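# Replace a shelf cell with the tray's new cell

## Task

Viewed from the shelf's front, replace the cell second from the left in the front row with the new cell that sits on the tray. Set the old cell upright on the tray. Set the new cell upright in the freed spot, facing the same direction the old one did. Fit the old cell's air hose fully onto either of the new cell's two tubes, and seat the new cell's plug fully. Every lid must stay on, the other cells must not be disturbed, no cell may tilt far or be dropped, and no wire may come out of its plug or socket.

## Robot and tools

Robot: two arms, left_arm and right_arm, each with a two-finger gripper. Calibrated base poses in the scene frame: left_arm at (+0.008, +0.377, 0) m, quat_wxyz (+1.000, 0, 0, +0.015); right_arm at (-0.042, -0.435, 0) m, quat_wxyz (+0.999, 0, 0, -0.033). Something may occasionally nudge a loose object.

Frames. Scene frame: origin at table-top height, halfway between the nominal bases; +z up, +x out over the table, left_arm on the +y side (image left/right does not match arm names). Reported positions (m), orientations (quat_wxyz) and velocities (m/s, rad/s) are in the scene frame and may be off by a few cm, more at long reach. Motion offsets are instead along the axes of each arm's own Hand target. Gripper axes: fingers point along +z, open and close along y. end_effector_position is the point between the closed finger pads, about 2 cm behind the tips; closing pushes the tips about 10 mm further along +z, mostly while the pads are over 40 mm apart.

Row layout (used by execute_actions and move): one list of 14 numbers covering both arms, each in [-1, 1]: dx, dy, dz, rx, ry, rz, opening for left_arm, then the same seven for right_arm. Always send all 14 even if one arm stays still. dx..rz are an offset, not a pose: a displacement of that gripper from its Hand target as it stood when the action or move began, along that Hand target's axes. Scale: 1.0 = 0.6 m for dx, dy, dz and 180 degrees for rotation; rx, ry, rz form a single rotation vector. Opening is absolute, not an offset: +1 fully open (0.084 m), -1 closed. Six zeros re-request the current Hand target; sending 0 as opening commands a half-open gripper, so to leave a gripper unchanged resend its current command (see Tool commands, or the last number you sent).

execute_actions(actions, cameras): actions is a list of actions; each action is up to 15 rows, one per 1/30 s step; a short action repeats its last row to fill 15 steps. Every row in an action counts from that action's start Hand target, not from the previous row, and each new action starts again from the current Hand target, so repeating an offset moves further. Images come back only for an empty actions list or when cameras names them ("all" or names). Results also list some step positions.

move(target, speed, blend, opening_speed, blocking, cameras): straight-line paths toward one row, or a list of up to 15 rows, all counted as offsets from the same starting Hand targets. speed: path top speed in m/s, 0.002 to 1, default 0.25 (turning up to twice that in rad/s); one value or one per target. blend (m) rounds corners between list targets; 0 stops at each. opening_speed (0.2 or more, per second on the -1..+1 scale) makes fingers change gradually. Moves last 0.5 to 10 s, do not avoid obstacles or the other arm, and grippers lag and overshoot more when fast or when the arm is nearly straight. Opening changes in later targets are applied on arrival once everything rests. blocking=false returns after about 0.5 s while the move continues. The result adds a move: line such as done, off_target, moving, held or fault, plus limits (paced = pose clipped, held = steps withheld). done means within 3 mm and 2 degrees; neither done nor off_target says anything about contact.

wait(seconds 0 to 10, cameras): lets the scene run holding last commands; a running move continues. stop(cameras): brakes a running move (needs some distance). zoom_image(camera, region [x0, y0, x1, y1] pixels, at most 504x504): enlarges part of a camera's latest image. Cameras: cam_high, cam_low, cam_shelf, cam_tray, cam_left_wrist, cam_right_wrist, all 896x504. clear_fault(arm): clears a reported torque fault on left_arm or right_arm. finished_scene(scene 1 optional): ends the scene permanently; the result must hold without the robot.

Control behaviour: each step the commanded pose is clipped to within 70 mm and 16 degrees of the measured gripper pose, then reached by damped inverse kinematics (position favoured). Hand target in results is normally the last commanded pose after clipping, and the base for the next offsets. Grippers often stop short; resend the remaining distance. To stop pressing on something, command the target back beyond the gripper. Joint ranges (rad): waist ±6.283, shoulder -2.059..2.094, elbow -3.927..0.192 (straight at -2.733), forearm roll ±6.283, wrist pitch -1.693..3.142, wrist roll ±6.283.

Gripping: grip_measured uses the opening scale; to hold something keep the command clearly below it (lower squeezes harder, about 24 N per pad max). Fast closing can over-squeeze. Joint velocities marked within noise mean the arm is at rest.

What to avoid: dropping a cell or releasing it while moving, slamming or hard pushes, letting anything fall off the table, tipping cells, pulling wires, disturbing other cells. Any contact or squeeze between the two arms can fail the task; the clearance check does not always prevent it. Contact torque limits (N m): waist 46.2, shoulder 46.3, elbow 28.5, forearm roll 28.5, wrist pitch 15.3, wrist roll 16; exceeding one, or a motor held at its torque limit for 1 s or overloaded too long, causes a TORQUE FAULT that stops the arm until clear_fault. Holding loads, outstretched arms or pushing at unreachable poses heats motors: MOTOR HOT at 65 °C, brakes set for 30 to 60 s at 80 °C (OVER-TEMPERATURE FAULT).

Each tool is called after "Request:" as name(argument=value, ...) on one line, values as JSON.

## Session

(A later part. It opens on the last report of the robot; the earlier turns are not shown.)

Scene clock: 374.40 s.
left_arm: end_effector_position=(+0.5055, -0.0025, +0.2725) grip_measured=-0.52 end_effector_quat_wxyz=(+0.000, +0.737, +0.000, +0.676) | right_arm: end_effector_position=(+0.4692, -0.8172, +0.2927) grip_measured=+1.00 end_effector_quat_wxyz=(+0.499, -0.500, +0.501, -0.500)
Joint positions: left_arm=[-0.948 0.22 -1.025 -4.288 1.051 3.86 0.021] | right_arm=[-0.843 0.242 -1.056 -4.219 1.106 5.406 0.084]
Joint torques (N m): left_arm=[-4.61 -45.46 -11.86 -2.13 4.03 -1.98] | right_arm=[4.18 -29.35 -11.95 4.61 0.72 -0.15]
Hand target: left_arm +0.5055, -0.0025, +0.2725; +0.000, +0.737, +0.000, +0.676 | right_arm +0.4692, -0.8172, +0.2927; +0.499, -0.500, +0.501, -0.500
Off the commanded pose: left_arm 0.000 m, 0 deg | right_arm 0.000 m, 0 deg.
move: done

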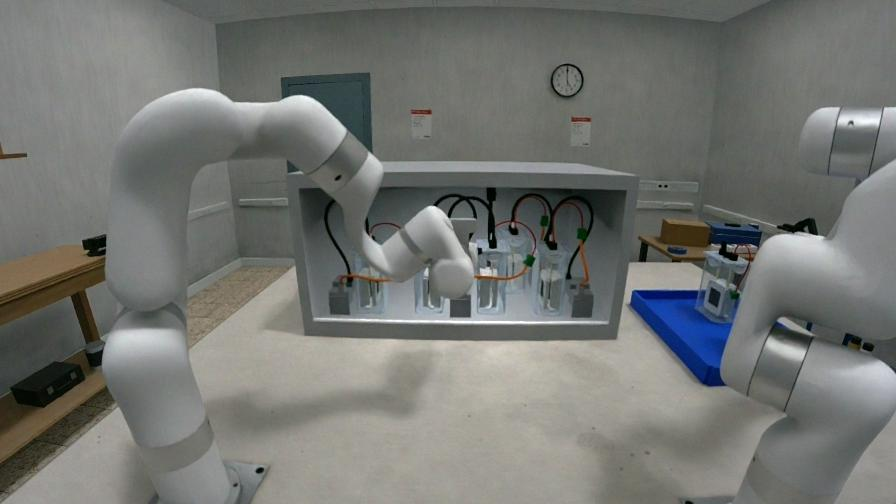

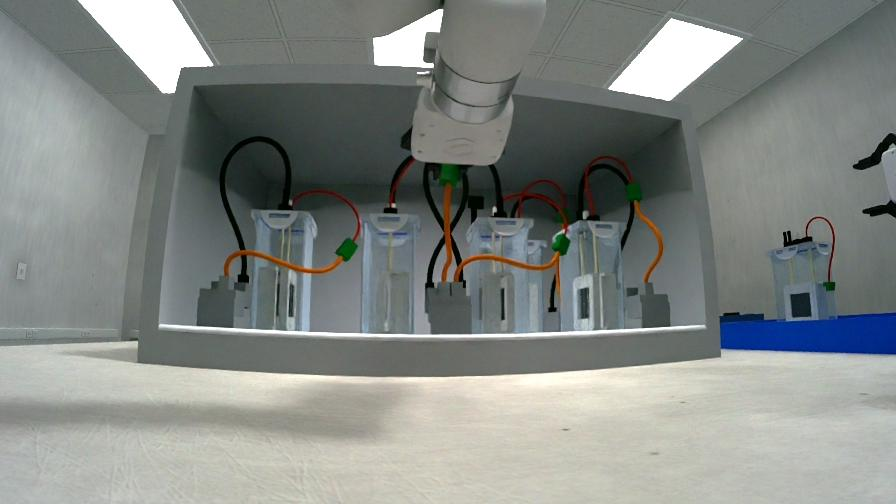

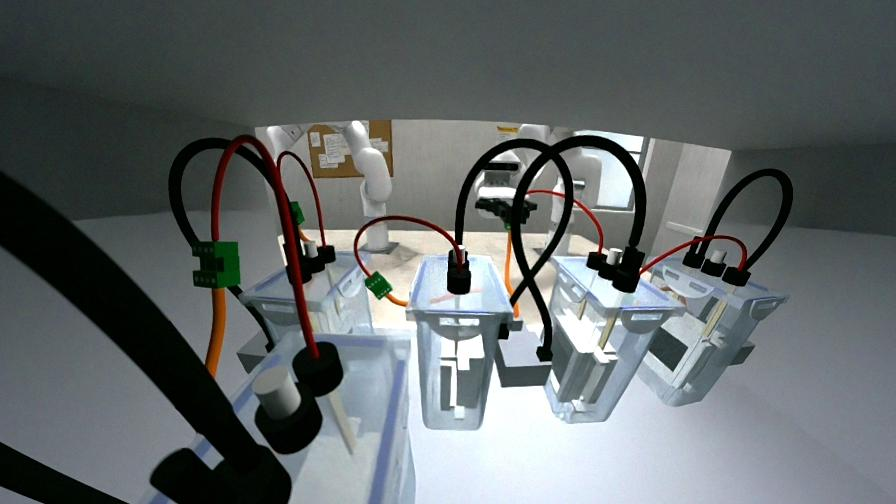

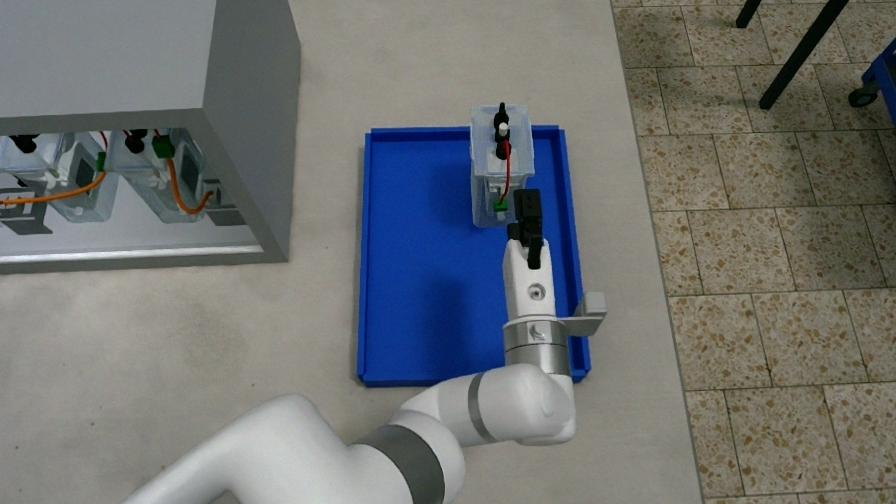

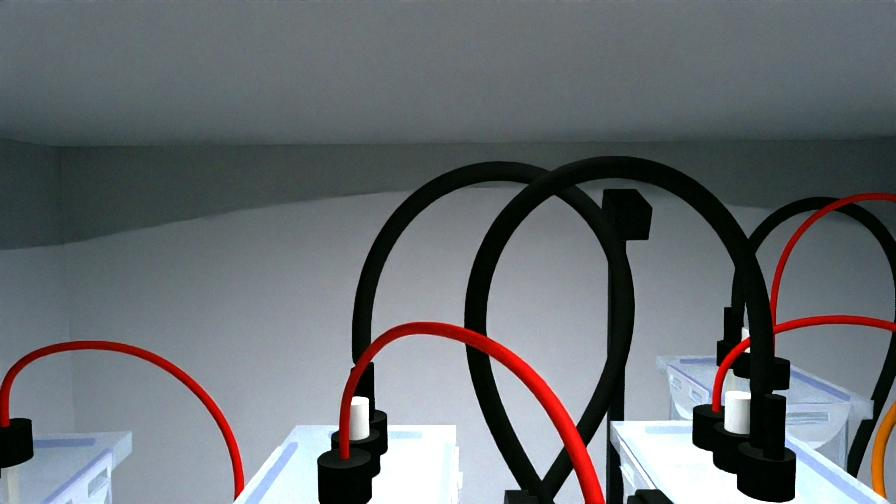

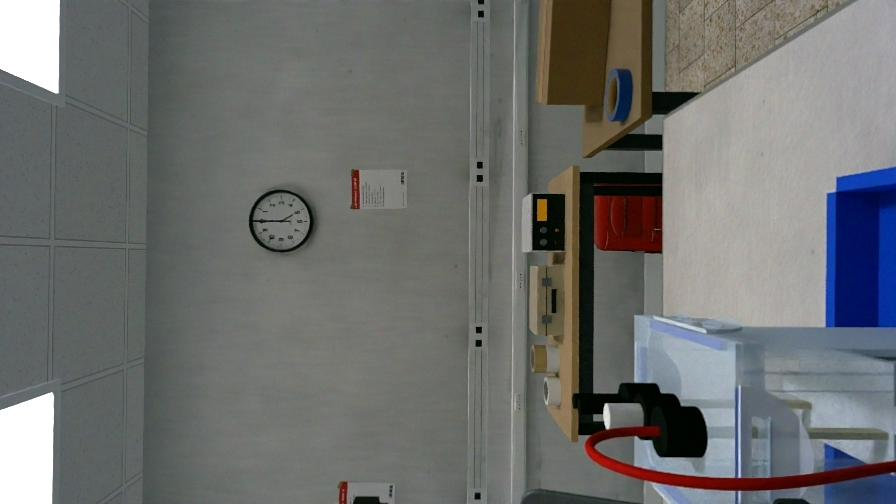

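Request:
move(target=[0,0,0,0,0,0,-1,-0.778,0.072,-0.198,0.1953,-0.1953,0.472,0], speed=0.3, cameras=["cam_right_wrist","cam_high","cam_low"])

Scene clock: 403.27 s.
left_arm: end_effector_position=(+0.5055, -0.0025, +0.2725) grip_measured=-0.52 end_effector_quat_wxyz=(+0.000, +0.737, +0.000, +0.676) | right_arm: end_effector_position=(+0.3515, -0.3505, +0.2495) grip_measured=-0.01 end_effector_quat_wxyz=(+0.922, -0.053, +0.384, +0.003)
Joint positions: left_arm=[-0.948 0.22 -1.025 -4.288 1.051 3.86 0.021] | right_arm=[0.432 0.569 -0.275 -2.809 2.628 6.283 0.044]
Joint torques (N m): left_arm=[-4.93 -45.63 -11.81 -2.16 3.65 -1.98] | right_arm=[4.24 -21.8 0.31 4.06 2.12 2.16]
Hand target: left_arm +0.5055, -0.0025, +0.2725; +0.000, +0.737, +0.000, +0.676 | right_arm +0.3512, -0.3503, +0.2494; +0.924, +0.000, +0.383, -0.001
Off the commanded pose: left_arm 0.000 m, 0 deg | right_arm 0.000 m, 6 deg.
joint sent to its limit (right arm) — joint 6 (wrist roll), upper limit. The joint targets are off in orientation, not in position.
move: off_target (right_arm)
Images, in order (width x height): cam_high 896x504, cam_low 896x504, cam_right_wrist 896x504.

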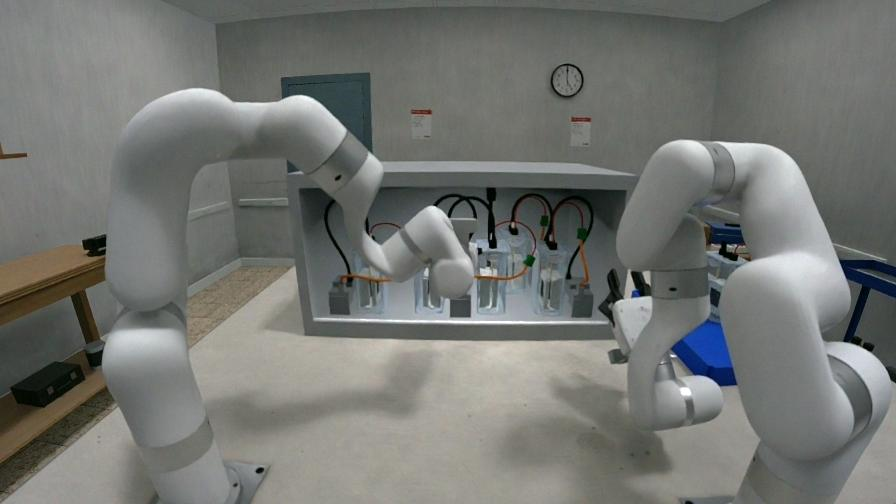

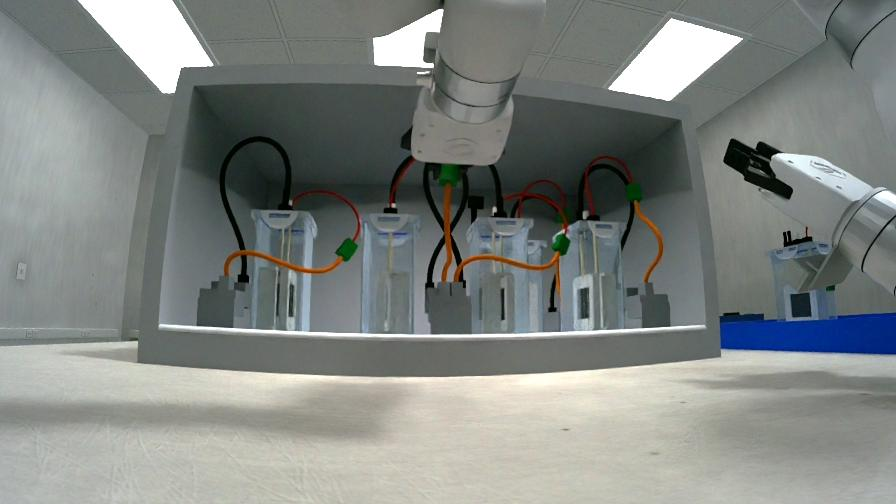

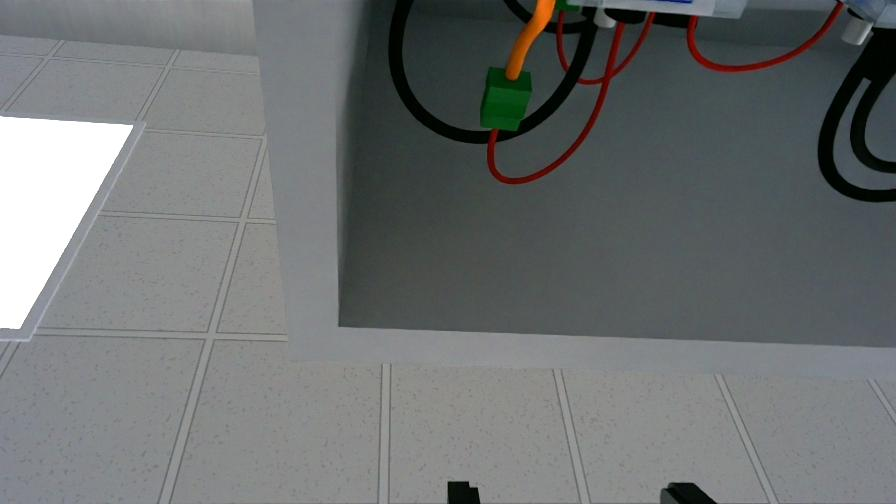

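Request:
move(target=[[0,0,0,0,0,0,-1,0,0,0,0,0,-0.66,0],[0,0,0,0,0,0,-1,0,0,0,0,0,0.68,0],[0,0,0,0,0,0,-1,0,0,0,0,0,0,0]], speed=0.6, cameras=["cam_right_wrist"])

Scene clock: 413.63 s.
left_arm: end_effector_position=(+0.5055, -0.0025, +0.2725) grip_measured=-0.52 end_effector_quat_wxyz=(+0.000, +0.737, +0.000, +0.676) | right_arm: end_effector_position=(+0.3512, -0.3502, +0.2493) grip_measured=-0.01 end_effector_quat_wxyz=(+0.924, +0.000, +0.383, -0.001)
Joint positions: left_arm=[-0.948 0.22 -1.025 -4.288 1.051 3.86 0.021] | right_arm=[0.63 0.583 -0.336 -2.391 2.551 0.237 0.044]
Joint torques (N m): left_arm=[-4.89 -45.33 -11.8 -2.07 3.04 -1.95] | right_arm=[-4.27 -21.99 0.17 -3.48 2.12 -2.3]
Hand target: left_arm +0.5055, -0.0025, +0.2725; +0.000, +0.737, +0.000, +0.676 | right_arm +0.3512, -0.3503, +0.2494; +0.924, +0.000, +0.383, -0.001
Off the commanded pose: left_arm 0.000 m, 0 deg | right_arm 0.000 m, 0 deg.
move: done
Images, in order (width x height): cam_right_wrist 896x504.

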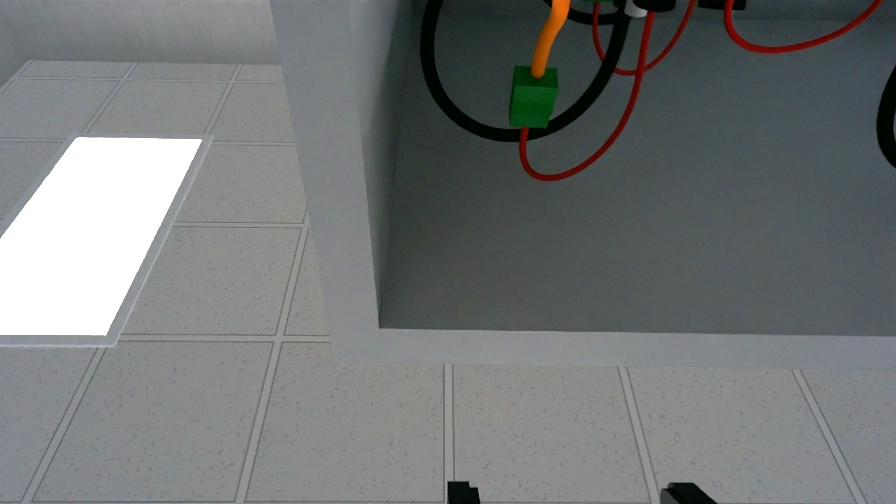

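Request:
move(target=[[0,0,0,0,0,0,-1,0.1214,0.3333,-0.006,0,0,0,0],[0,0,0,0,0,0,-1,0.139,0.578,0.0236,0,0,0,0]], speed=0.25, blend=0.03, cameras=["cam_right_wrist","cam_low","cam_shelf","cam_high"])

Scene clock: 421.10 s.
left_arm: end_effector_position=(+0.5055, -0.0025, +0.2725) grip_measured=-0.52 end_effector_quat_wxyz=(+0.000, +0.737, +0.000, +0.676) | right_arm: end_effector_position=(+0.3770, -0.2338, +0.2434) grip_measured=-0.01 end_effector_quat_wxyz=(+0.930, +0.016, +0.366, +0.010)
Joint positions: left_arm=[-0.948 0.22 -1.025 -4.288 1.051 3.86 0.021] | right_arm=[0.9 0.674 -0.642 -2.247 2.412 0.091 0.044]
Joint torques (N m): left_arm=[-4.76 -45.52 -11.91 -2.05 2.84 -1.93] | right_arm=[-2.5 -26.5 -2.46 0.34 2.07 0.4]
Hand target: left_arm +0.5055, -0.0025, +0.2725; +0.000, +0.737, +0.000, +0.676 | right_arm +0.3770, -0.2338, +0.2434; +0.930, +0.016, +0.366, +0.010 (not the last commanded pose)
Tool commands: left_gripper/opening=-1.0 right_gripper/opening=+0.0
Off the commanded pose: left_arm 0.000 m, 0 deg | right_arm 0.238 m, 3 deg.
TORQUE FAULT: the external load on joint 2 (shoulder) of the right arm reached its load limit, and that arm stopped. The contact can be on any part of that arm beyond that joint, not only on its tool. A torque fault puts only its own arm into a fault stop. That arm's remaining commands of this call were not run. The hold on joint 2 (shoulder) of that arm was moved back by the arm itself, up to 3 degrees, as the stop began. That arm is still stopped at the end of this call. While its stop runs, that arm, its gripper or tool too, takes no new command.
CLEAR FAULT: the right arm stays stopped (state 4) until you call clear_fault(arm="right_arm").
End effector pose when the fault began: right_arm: position (+0.3758, -0.2366, +0.2209), quat_wxyz (+0.924, -0.001, +0.383, +0.002)
Joint positions when the fault began: right_arm=[0.897 0.724 -0.638 -2.247 2.412 0.093 0.044]
move: fault (right_arm); path passed 0 of 2 targets
Images, in order (width x height): cam_high 896x504, cam_low 896x504, cam_shelf 896x504, cam_right_wrist 896x504.

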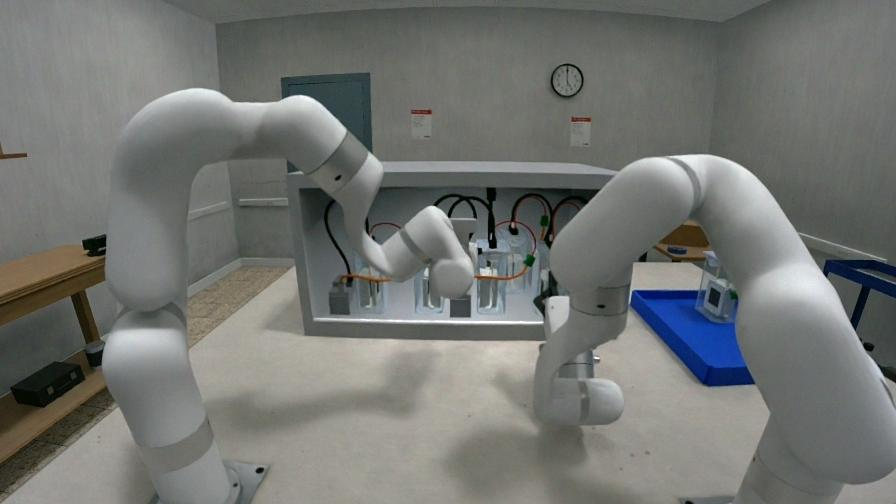

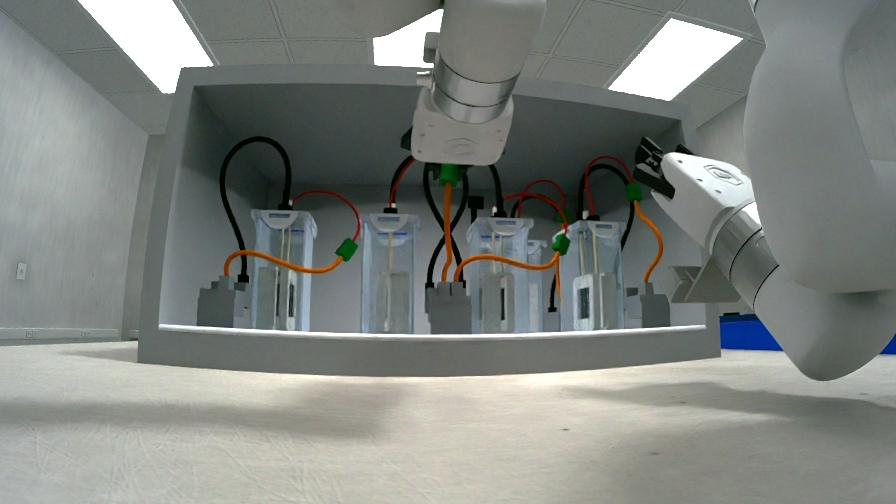

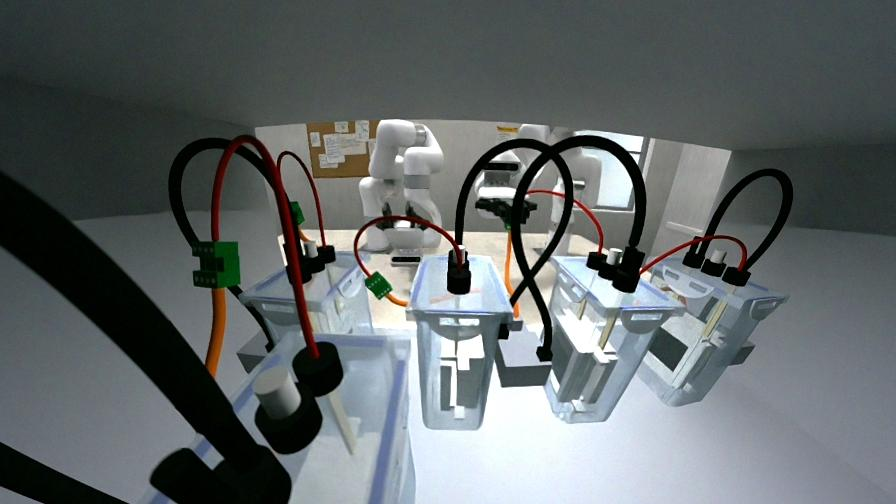

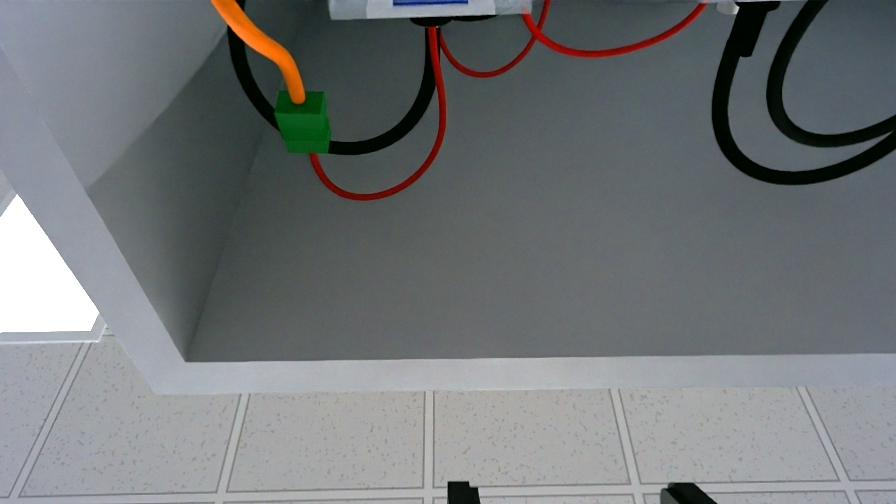

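Request:
clear_fault(arm="right_arm")

Request:
move(target=[-0.0542,0,-0.0455,0,0,0,-1,-0.12,0,0.12,0,0,0,0], speed=0.08, cameras=["cam_left_wrist","cam_low","cam_shelf"])

Request:
zoom_image(camera="cam_shelf", region=[460, 170, 600, 290])

Request:
zoom_image(camera="cam_low", region=[350, 120, 550, 340])

Scene clock: 444.60 s.
left_arm: end_effector_position=(+0.5055, -0.0025, +0.2725) grip_measured=-0.52 end_effector_quat_wxyz=(+0.000, +0.737, +0.000, +0.676) | right_arm: end_effector_position=(+0.3770, -0.2338, +0.2434) grip_measured=-0.01 end_effector_quat_wxyz=(+0.930, +0.016, +0.366, +0.010)
Joint positions: left_arm=[-0.948 0.22 -1.025 -4.288 1.051 3.86 0.021] | right_arm=[0.9 0.674 -0.642 -2.247 2.412 0.091 0.044]
Joint torques (N m): left_arm=[-4.73 -45.29 -11.88 -2.19 1.6 -1.96] | right_arm=[-2.62 -26.31 -2.45 0.26 2.12 0.36]
Hand target: left_arm +0.5055, -0.0025, +0.2725; +0.000, +0.737, +0.000, +0.676 | right_arm +0.3770, -0.2338, +0.2434; +0.930, +0.016, +0.366, +0.010 (not the last commanded pose)
Tool commands: left_gripper/opening=-1.0 right_gripper/opening=+0.0
Off the commanded pose: left_arm 0.000 m, 0 deg | right_arm 0.238 m, 3 deg.
TORQUE FAULT, CONTINUED: the right arm's stop, for the torque fault of joint 2 (shoulder) that an earlier result reported, is over. The call counts as one of the actions that you can send in this scene. The hold on joint 2 (shoulder) of that arm was moved back by the arm itself, up to 3 degrees, as the stop began. That arm's target is now where it stood when the stop ended, not its last command. That arm keeps its grip as last carried out and accepts commands again: back off and push less far.
CLEAR FAULT: your call cleared the right arm's torque fault. If a joint's load stays at its limit, that arm stops again at once.

Scene clock: 446.33 s.
left_arm: end_effector_position=(+0.4755, -0.0026, +0.2425) grip_measured=-0.52 end_effector_quat_wxyz=(+0.000, +0.737, +0.000, +0.676) | right_arm: end_effector_position=(+0.3734, -0.2376, +0.3451) grip_measured=-0.01 end_effector_quat_wxyz=(+0.930, +0.016, +0.366, +0.010)
Joint positions: left_arm=[-1.013 0.231 -0.949 -4.303 1.127 3.791 0.021] | right_arm=[0.854 0.242 -0.455 -2.453 2.237 -0.143 0.044]
Joint torques (N m): left_arm=[-5.59 -26.51 -10.65 -2.2 3.8 -2.01] | right_arm=[-4.38 -22.57 -6.27 -4.08 1.95 -2.26]
Hand target: left_arm +0.4754, -0.0026, +0.2425; +0.000, +0.737, +0.000, +0.676 | right_arm +0.3734, -0.2376, +0.3451; +0.930, +0.016, +0.366, +0.010
Off the commanded pose: left_arm 0.000 m, 0 deg | right_arm 0.000 m, 0 deg.
move: done
Images, in order (width x height): cam_low 896x504, cam_shelf 896x504, cam_left_wrist 896x504.

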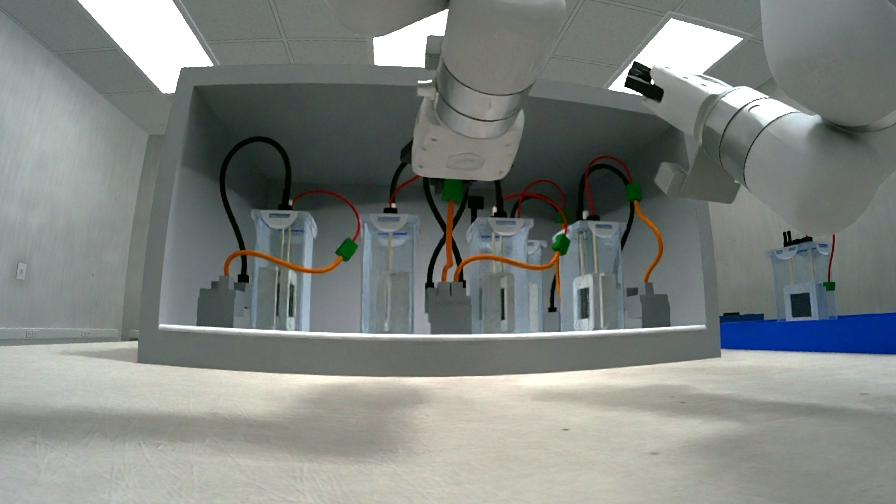

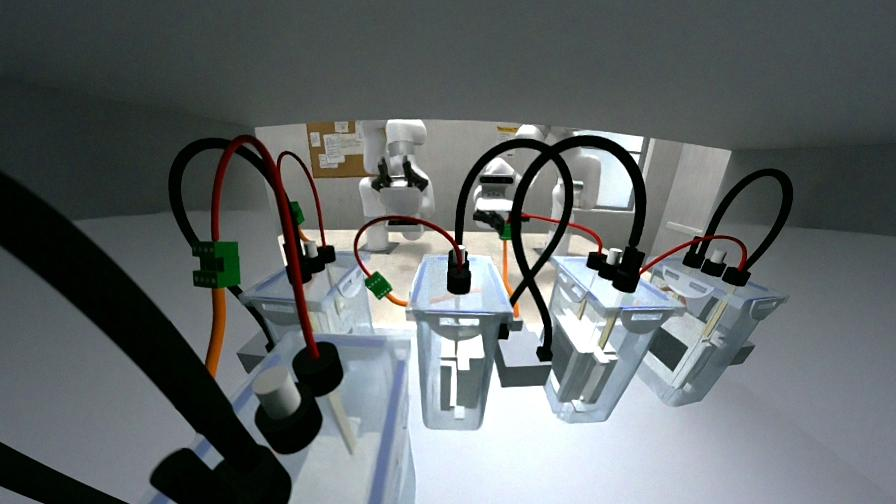

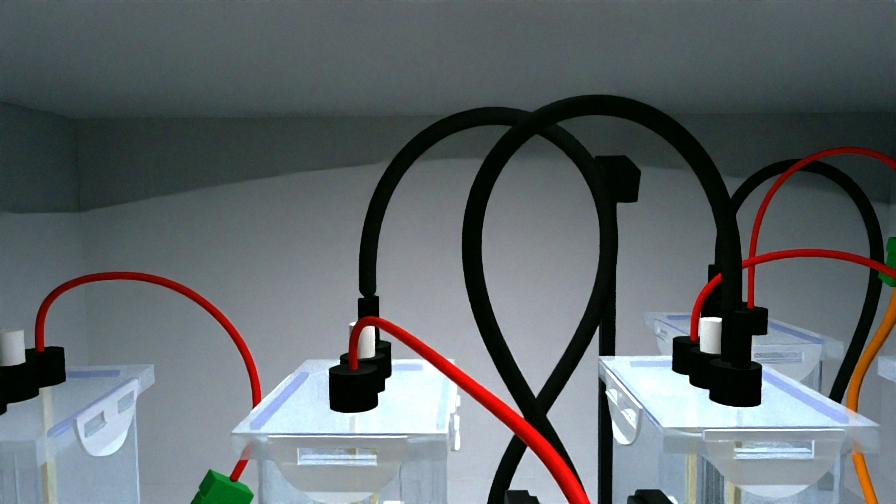

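Scaled by 3.600 from the camera's 896x504 image, which has a finer 1280x720 frame.

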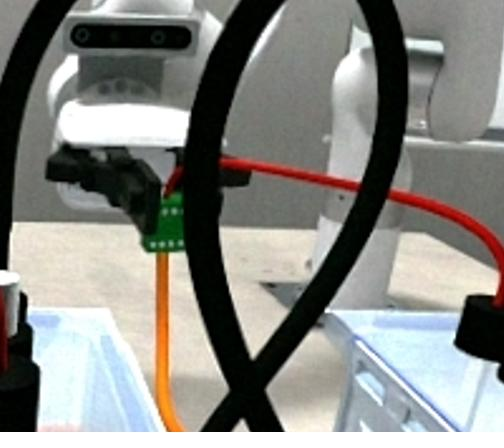

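Scaled by 2.291 from the camera's 896x504 image, which has a finer 1280x720 frame.

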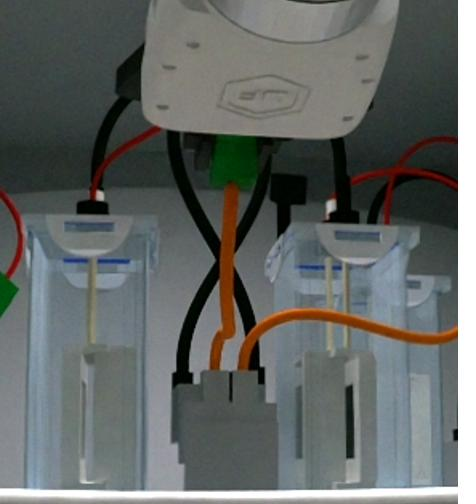

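Request:
move(target=[0,0,0,0,0,0,-1,0.075,0.028,0.034,-0.2292,-0.5973,-0.4964,0], speed=0.3, cameras=["cam_right_wrist","cam_low","cam_high","cam_shelf"])

Scene clock: 459.23 s.
left_arm: end_effector_position=(+0.4754, -0.0026, +0.2425) grip_measured=-0.52 end_effector_quat_wxyz=(+0.000, +0.737, +0.000, +0.676) | right_arm: end_effector_position=(+0.4201, -0.2199, +0.3300) grip_measured=-0.01 end_effector_quat_wxyz=(+0.542, -0.454, -0.541, -0.455)
Joint positions: left_arm=[-1.013 0.231 -0.949 -4.303 1.127 3.791 0.021] | right_arm=[-0.03 0.283 -1.196 -4.879 1.784 -2.246 0.044]
Joint torques (N m): left_arm=[-5.46 -26.56 -10.84 -1.89 3.5 -1.96] | right_arm=[4.64 -28.9 -11.19 -1.87 0.25 -2.22]
Hand target: left_arm +0.4754, -0.0026, +0.2425; +0.000, +0.737, +0.000, +0.676 | right_arm +0.4201, -0.2199, +0.3300; +0.542, -0.454, -0.541, -0.455
Off the commanded pose: left_arm 0.000 m, 0 deg | right_arm 0.000 m, 0 deg.
move: done
Images, in order (width x height): cam_high 896x504, cam_low 896x504, cam_shelf 896x504, cam_right_wrist 896x504.

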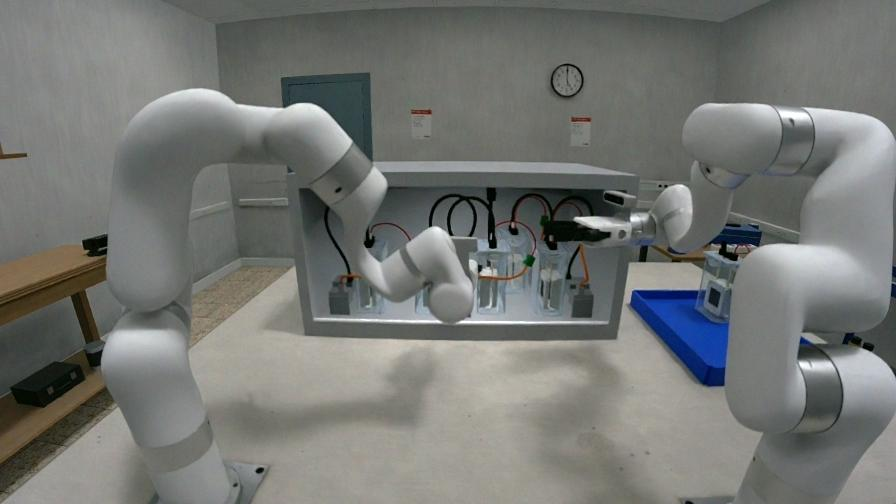

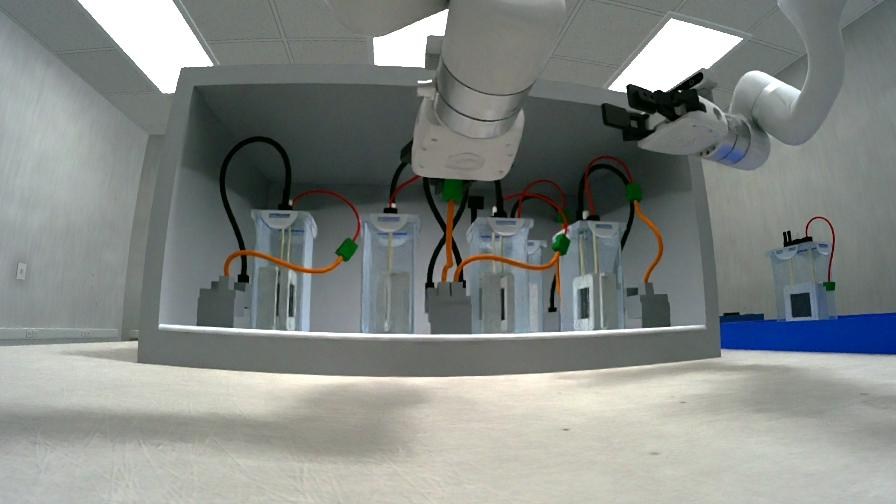

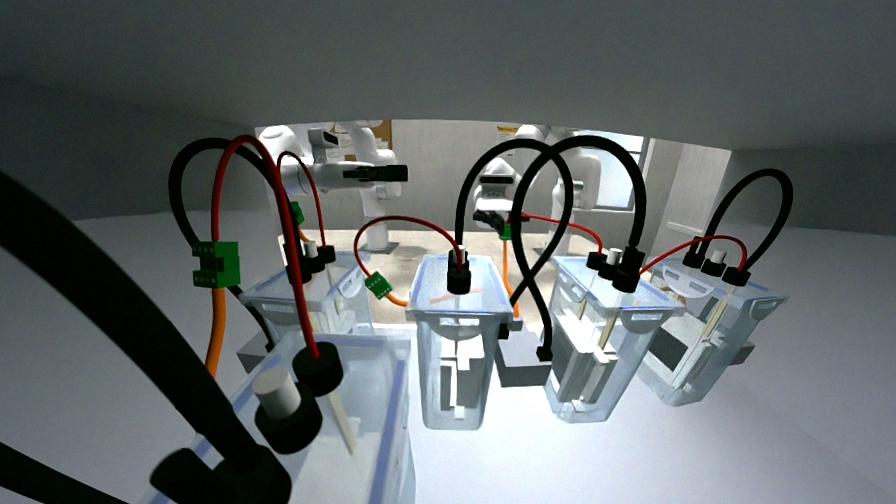

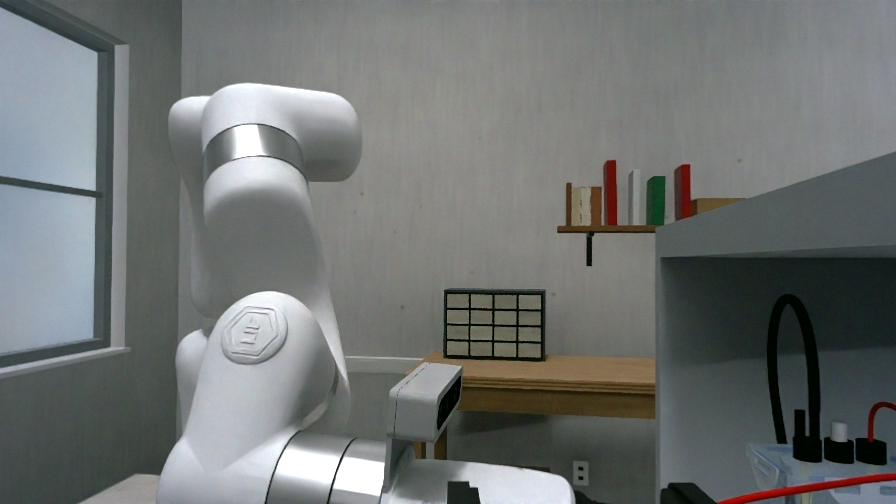

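Request:
move(target=[0,0,0,0,0,0,-1,-0.2,0.05,-0.01,0,0,0,0], speed=0.25, cameras=["cam_right_wrist"])

Request:
zoom_image(camera="cam_right_wrist", region=[560, 280, 896, 504])

Scene clock: 462.67 s.
left_arm: end_effector_position=(+0.4754, -0.0026, +0.2425) grip_measured=-0.52 end_effector_quat_wxyz=(+0.000, +0.737, +0.000, +0.676) | right_arm: end_effector_position=(+0.4507, -0.2205, +0.2100) grip_measured=-0.01 end_effector_quat_wxyz=(+0.542, -0.454, -0.541, -0.455)
Joint positions: left_arm=[-1.013 0.231 -0.949 -4.303 1.127 3.791 0.021] | right_arm=[-0.02 0.596 -1.322 -4.908 1.743 -2.433 0.044]
Joint torques (N m): left_arm=[-5.55 -26.72 -10.75 -1.94 3.29 -1.96] | right_arm=[4.37 -23.94 -14.83 -2.26 3.59 -2]
Hand target: left_arm +0.4754, -0.0026, +0.2425; +0.000, +0.737, +0.000, +0.676 | right_arm +0.4507, -0.2205, +0.2100; +0.542, -0.454, -0.541, -0.455
Off the commanded pose: left_arm 0.000 m, 0 deg | right_arm 0.000 m, 0 deg.
move: done
Images, in order (width x height): cam_right_wrist 896x504.

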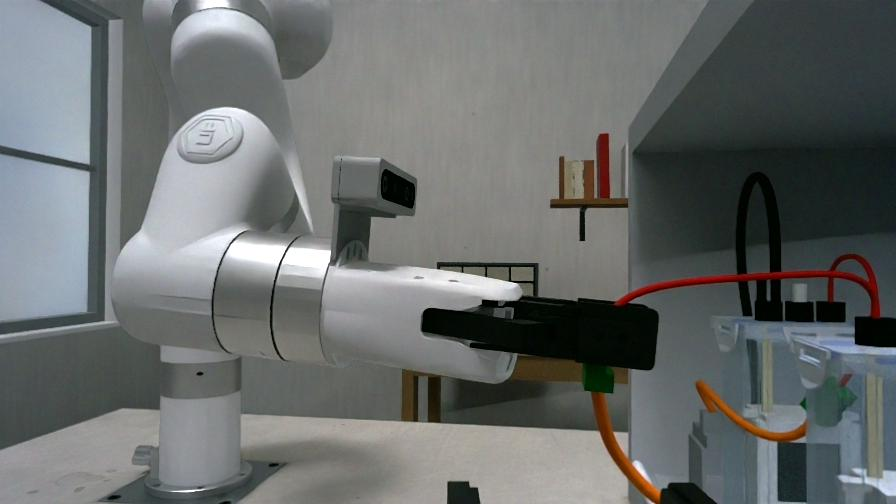

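Scaled by 1.500 from the camera's 896x504 image, which has a finer 1280x720 frame.

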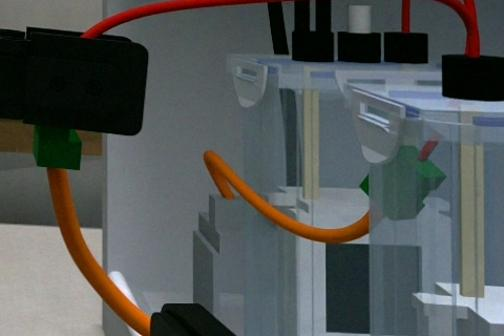

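Request:
move(target=[0,0,0,0,0,0,-1,0,0.1198,0.1033,0,0,0,0], speed=0.15, cameras=["cam_right_wrist","cam_shelf"])

Request:
zoom_image(camera="cam_right_wrist", region=[440, 250, 776, 474])

Scene clock: 473.07 s.
left_arm: end_effector_position=(+0.4754, -0.0026, +0.2425) grip_measured=-0.52 end_effector_quat_wxyz=(+0.000, +0.737, +0.000, +0.676) | right_arm: end_effector_position=(+0.4517, -0.2028, +0.1966) grip_measured=-0.01 end_effector_quat_wxyz=(+0.556, -0.466, -0.526, -0.445)
Joint positions: left_arm=[-1.013 0.231 -0.949 -4.303 1.127 3.791 0.021] | right_arm=[0.016 0.629 -1.325 -4.875 1.721 -2.407 0.044]
Joint torques (N m): left_arm=[-5.49 -26.7 -10.84 -1.95 3.17 -1.95] | right_arm=[4.05 -24.05 -9.57 1.49 2.07 -0.13]
Hand target: left_arm +0.4754, -0.0026, +0.2425; +0.000, +0.737, +0.000, +0.676 | right_arm +0.4517, -0.2028, +0.1966; +0.556, -0.466, -0.526, -0.445 (not the last commanded pose)
Tool commands: left_gripper/opening=-1.0 right_gripper/opening=+0.0
Off the commanded pose: left_arm 0.000 m, 0 deg | right_arm 0.082 m, 3 deg.
TORQUE FAULT: the external load on joint 3 (elbow) of the right arm reached its load limit, and that arm stopped. The contact can be on any part of that arm beyond that joint, not only on its tool. A torque fault puts only its own arm into a fault stop. That arm's remaining commands of this call were not run. The hold on joint 3 (elbow) of that arm was moved back by the arm itself, up to 3 degrees, as the stop began. That arm is still stopped at the end of this call. While its stop runs, that arm, its gripper or tool too, takes no new command.
CLEAR FAULT: the right arm stays stopped (state 4) until you call clear_fault(arm="right_arm").
End effector pose when the fault began: right_arm: position (+0.4646, -0.2032, +0.2104), quat_wxyz (+0.542, -0.455, -0.541, -0.455)
Joint positions when the fault began: right_arm=[0.016 0.63 -1.376 -4.876 1.722 -2.407 0.044]
move: fault (right_arm)
Images, in order (width x height): cam_shelf 896x504, cam_right_wrist 896x504.

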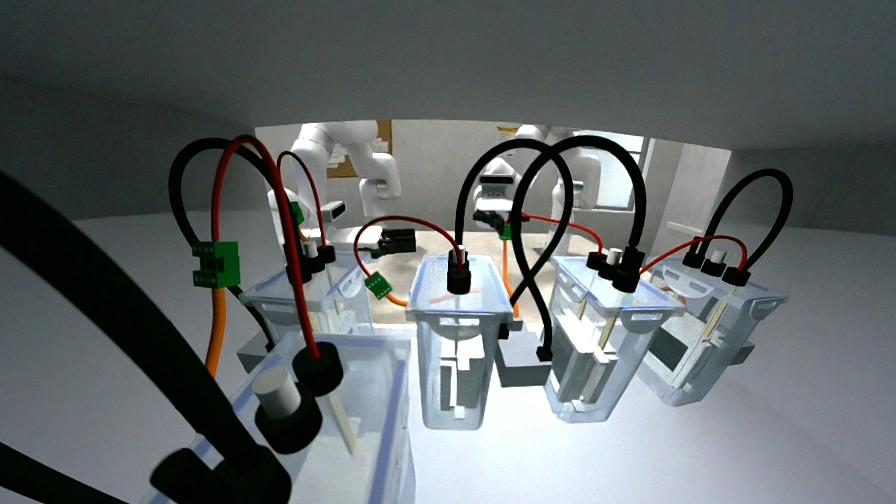

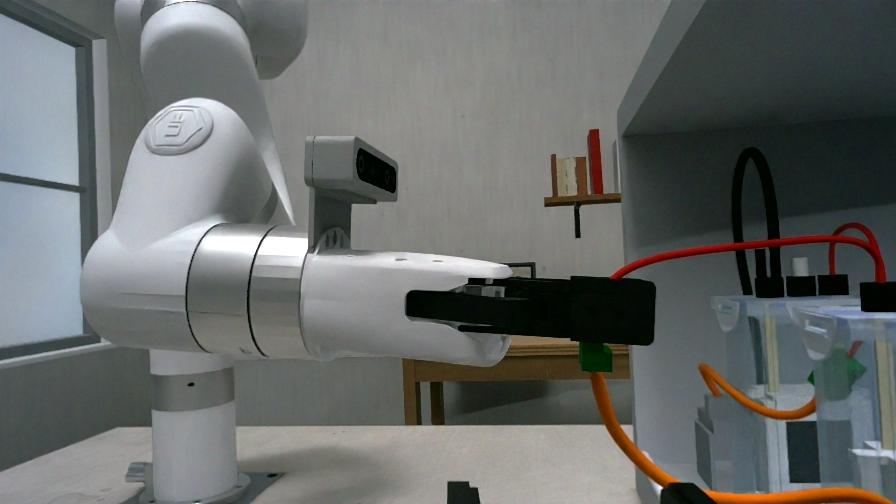

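Scaled by 1.500 from the camera's 896x504 image, which has a finer 1280x720 frame.

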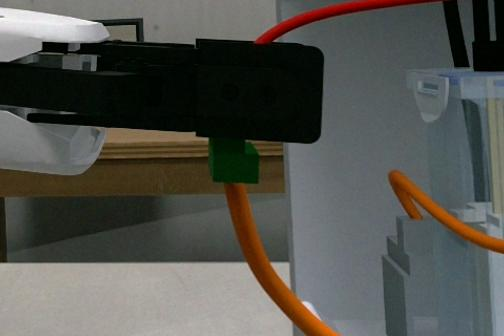

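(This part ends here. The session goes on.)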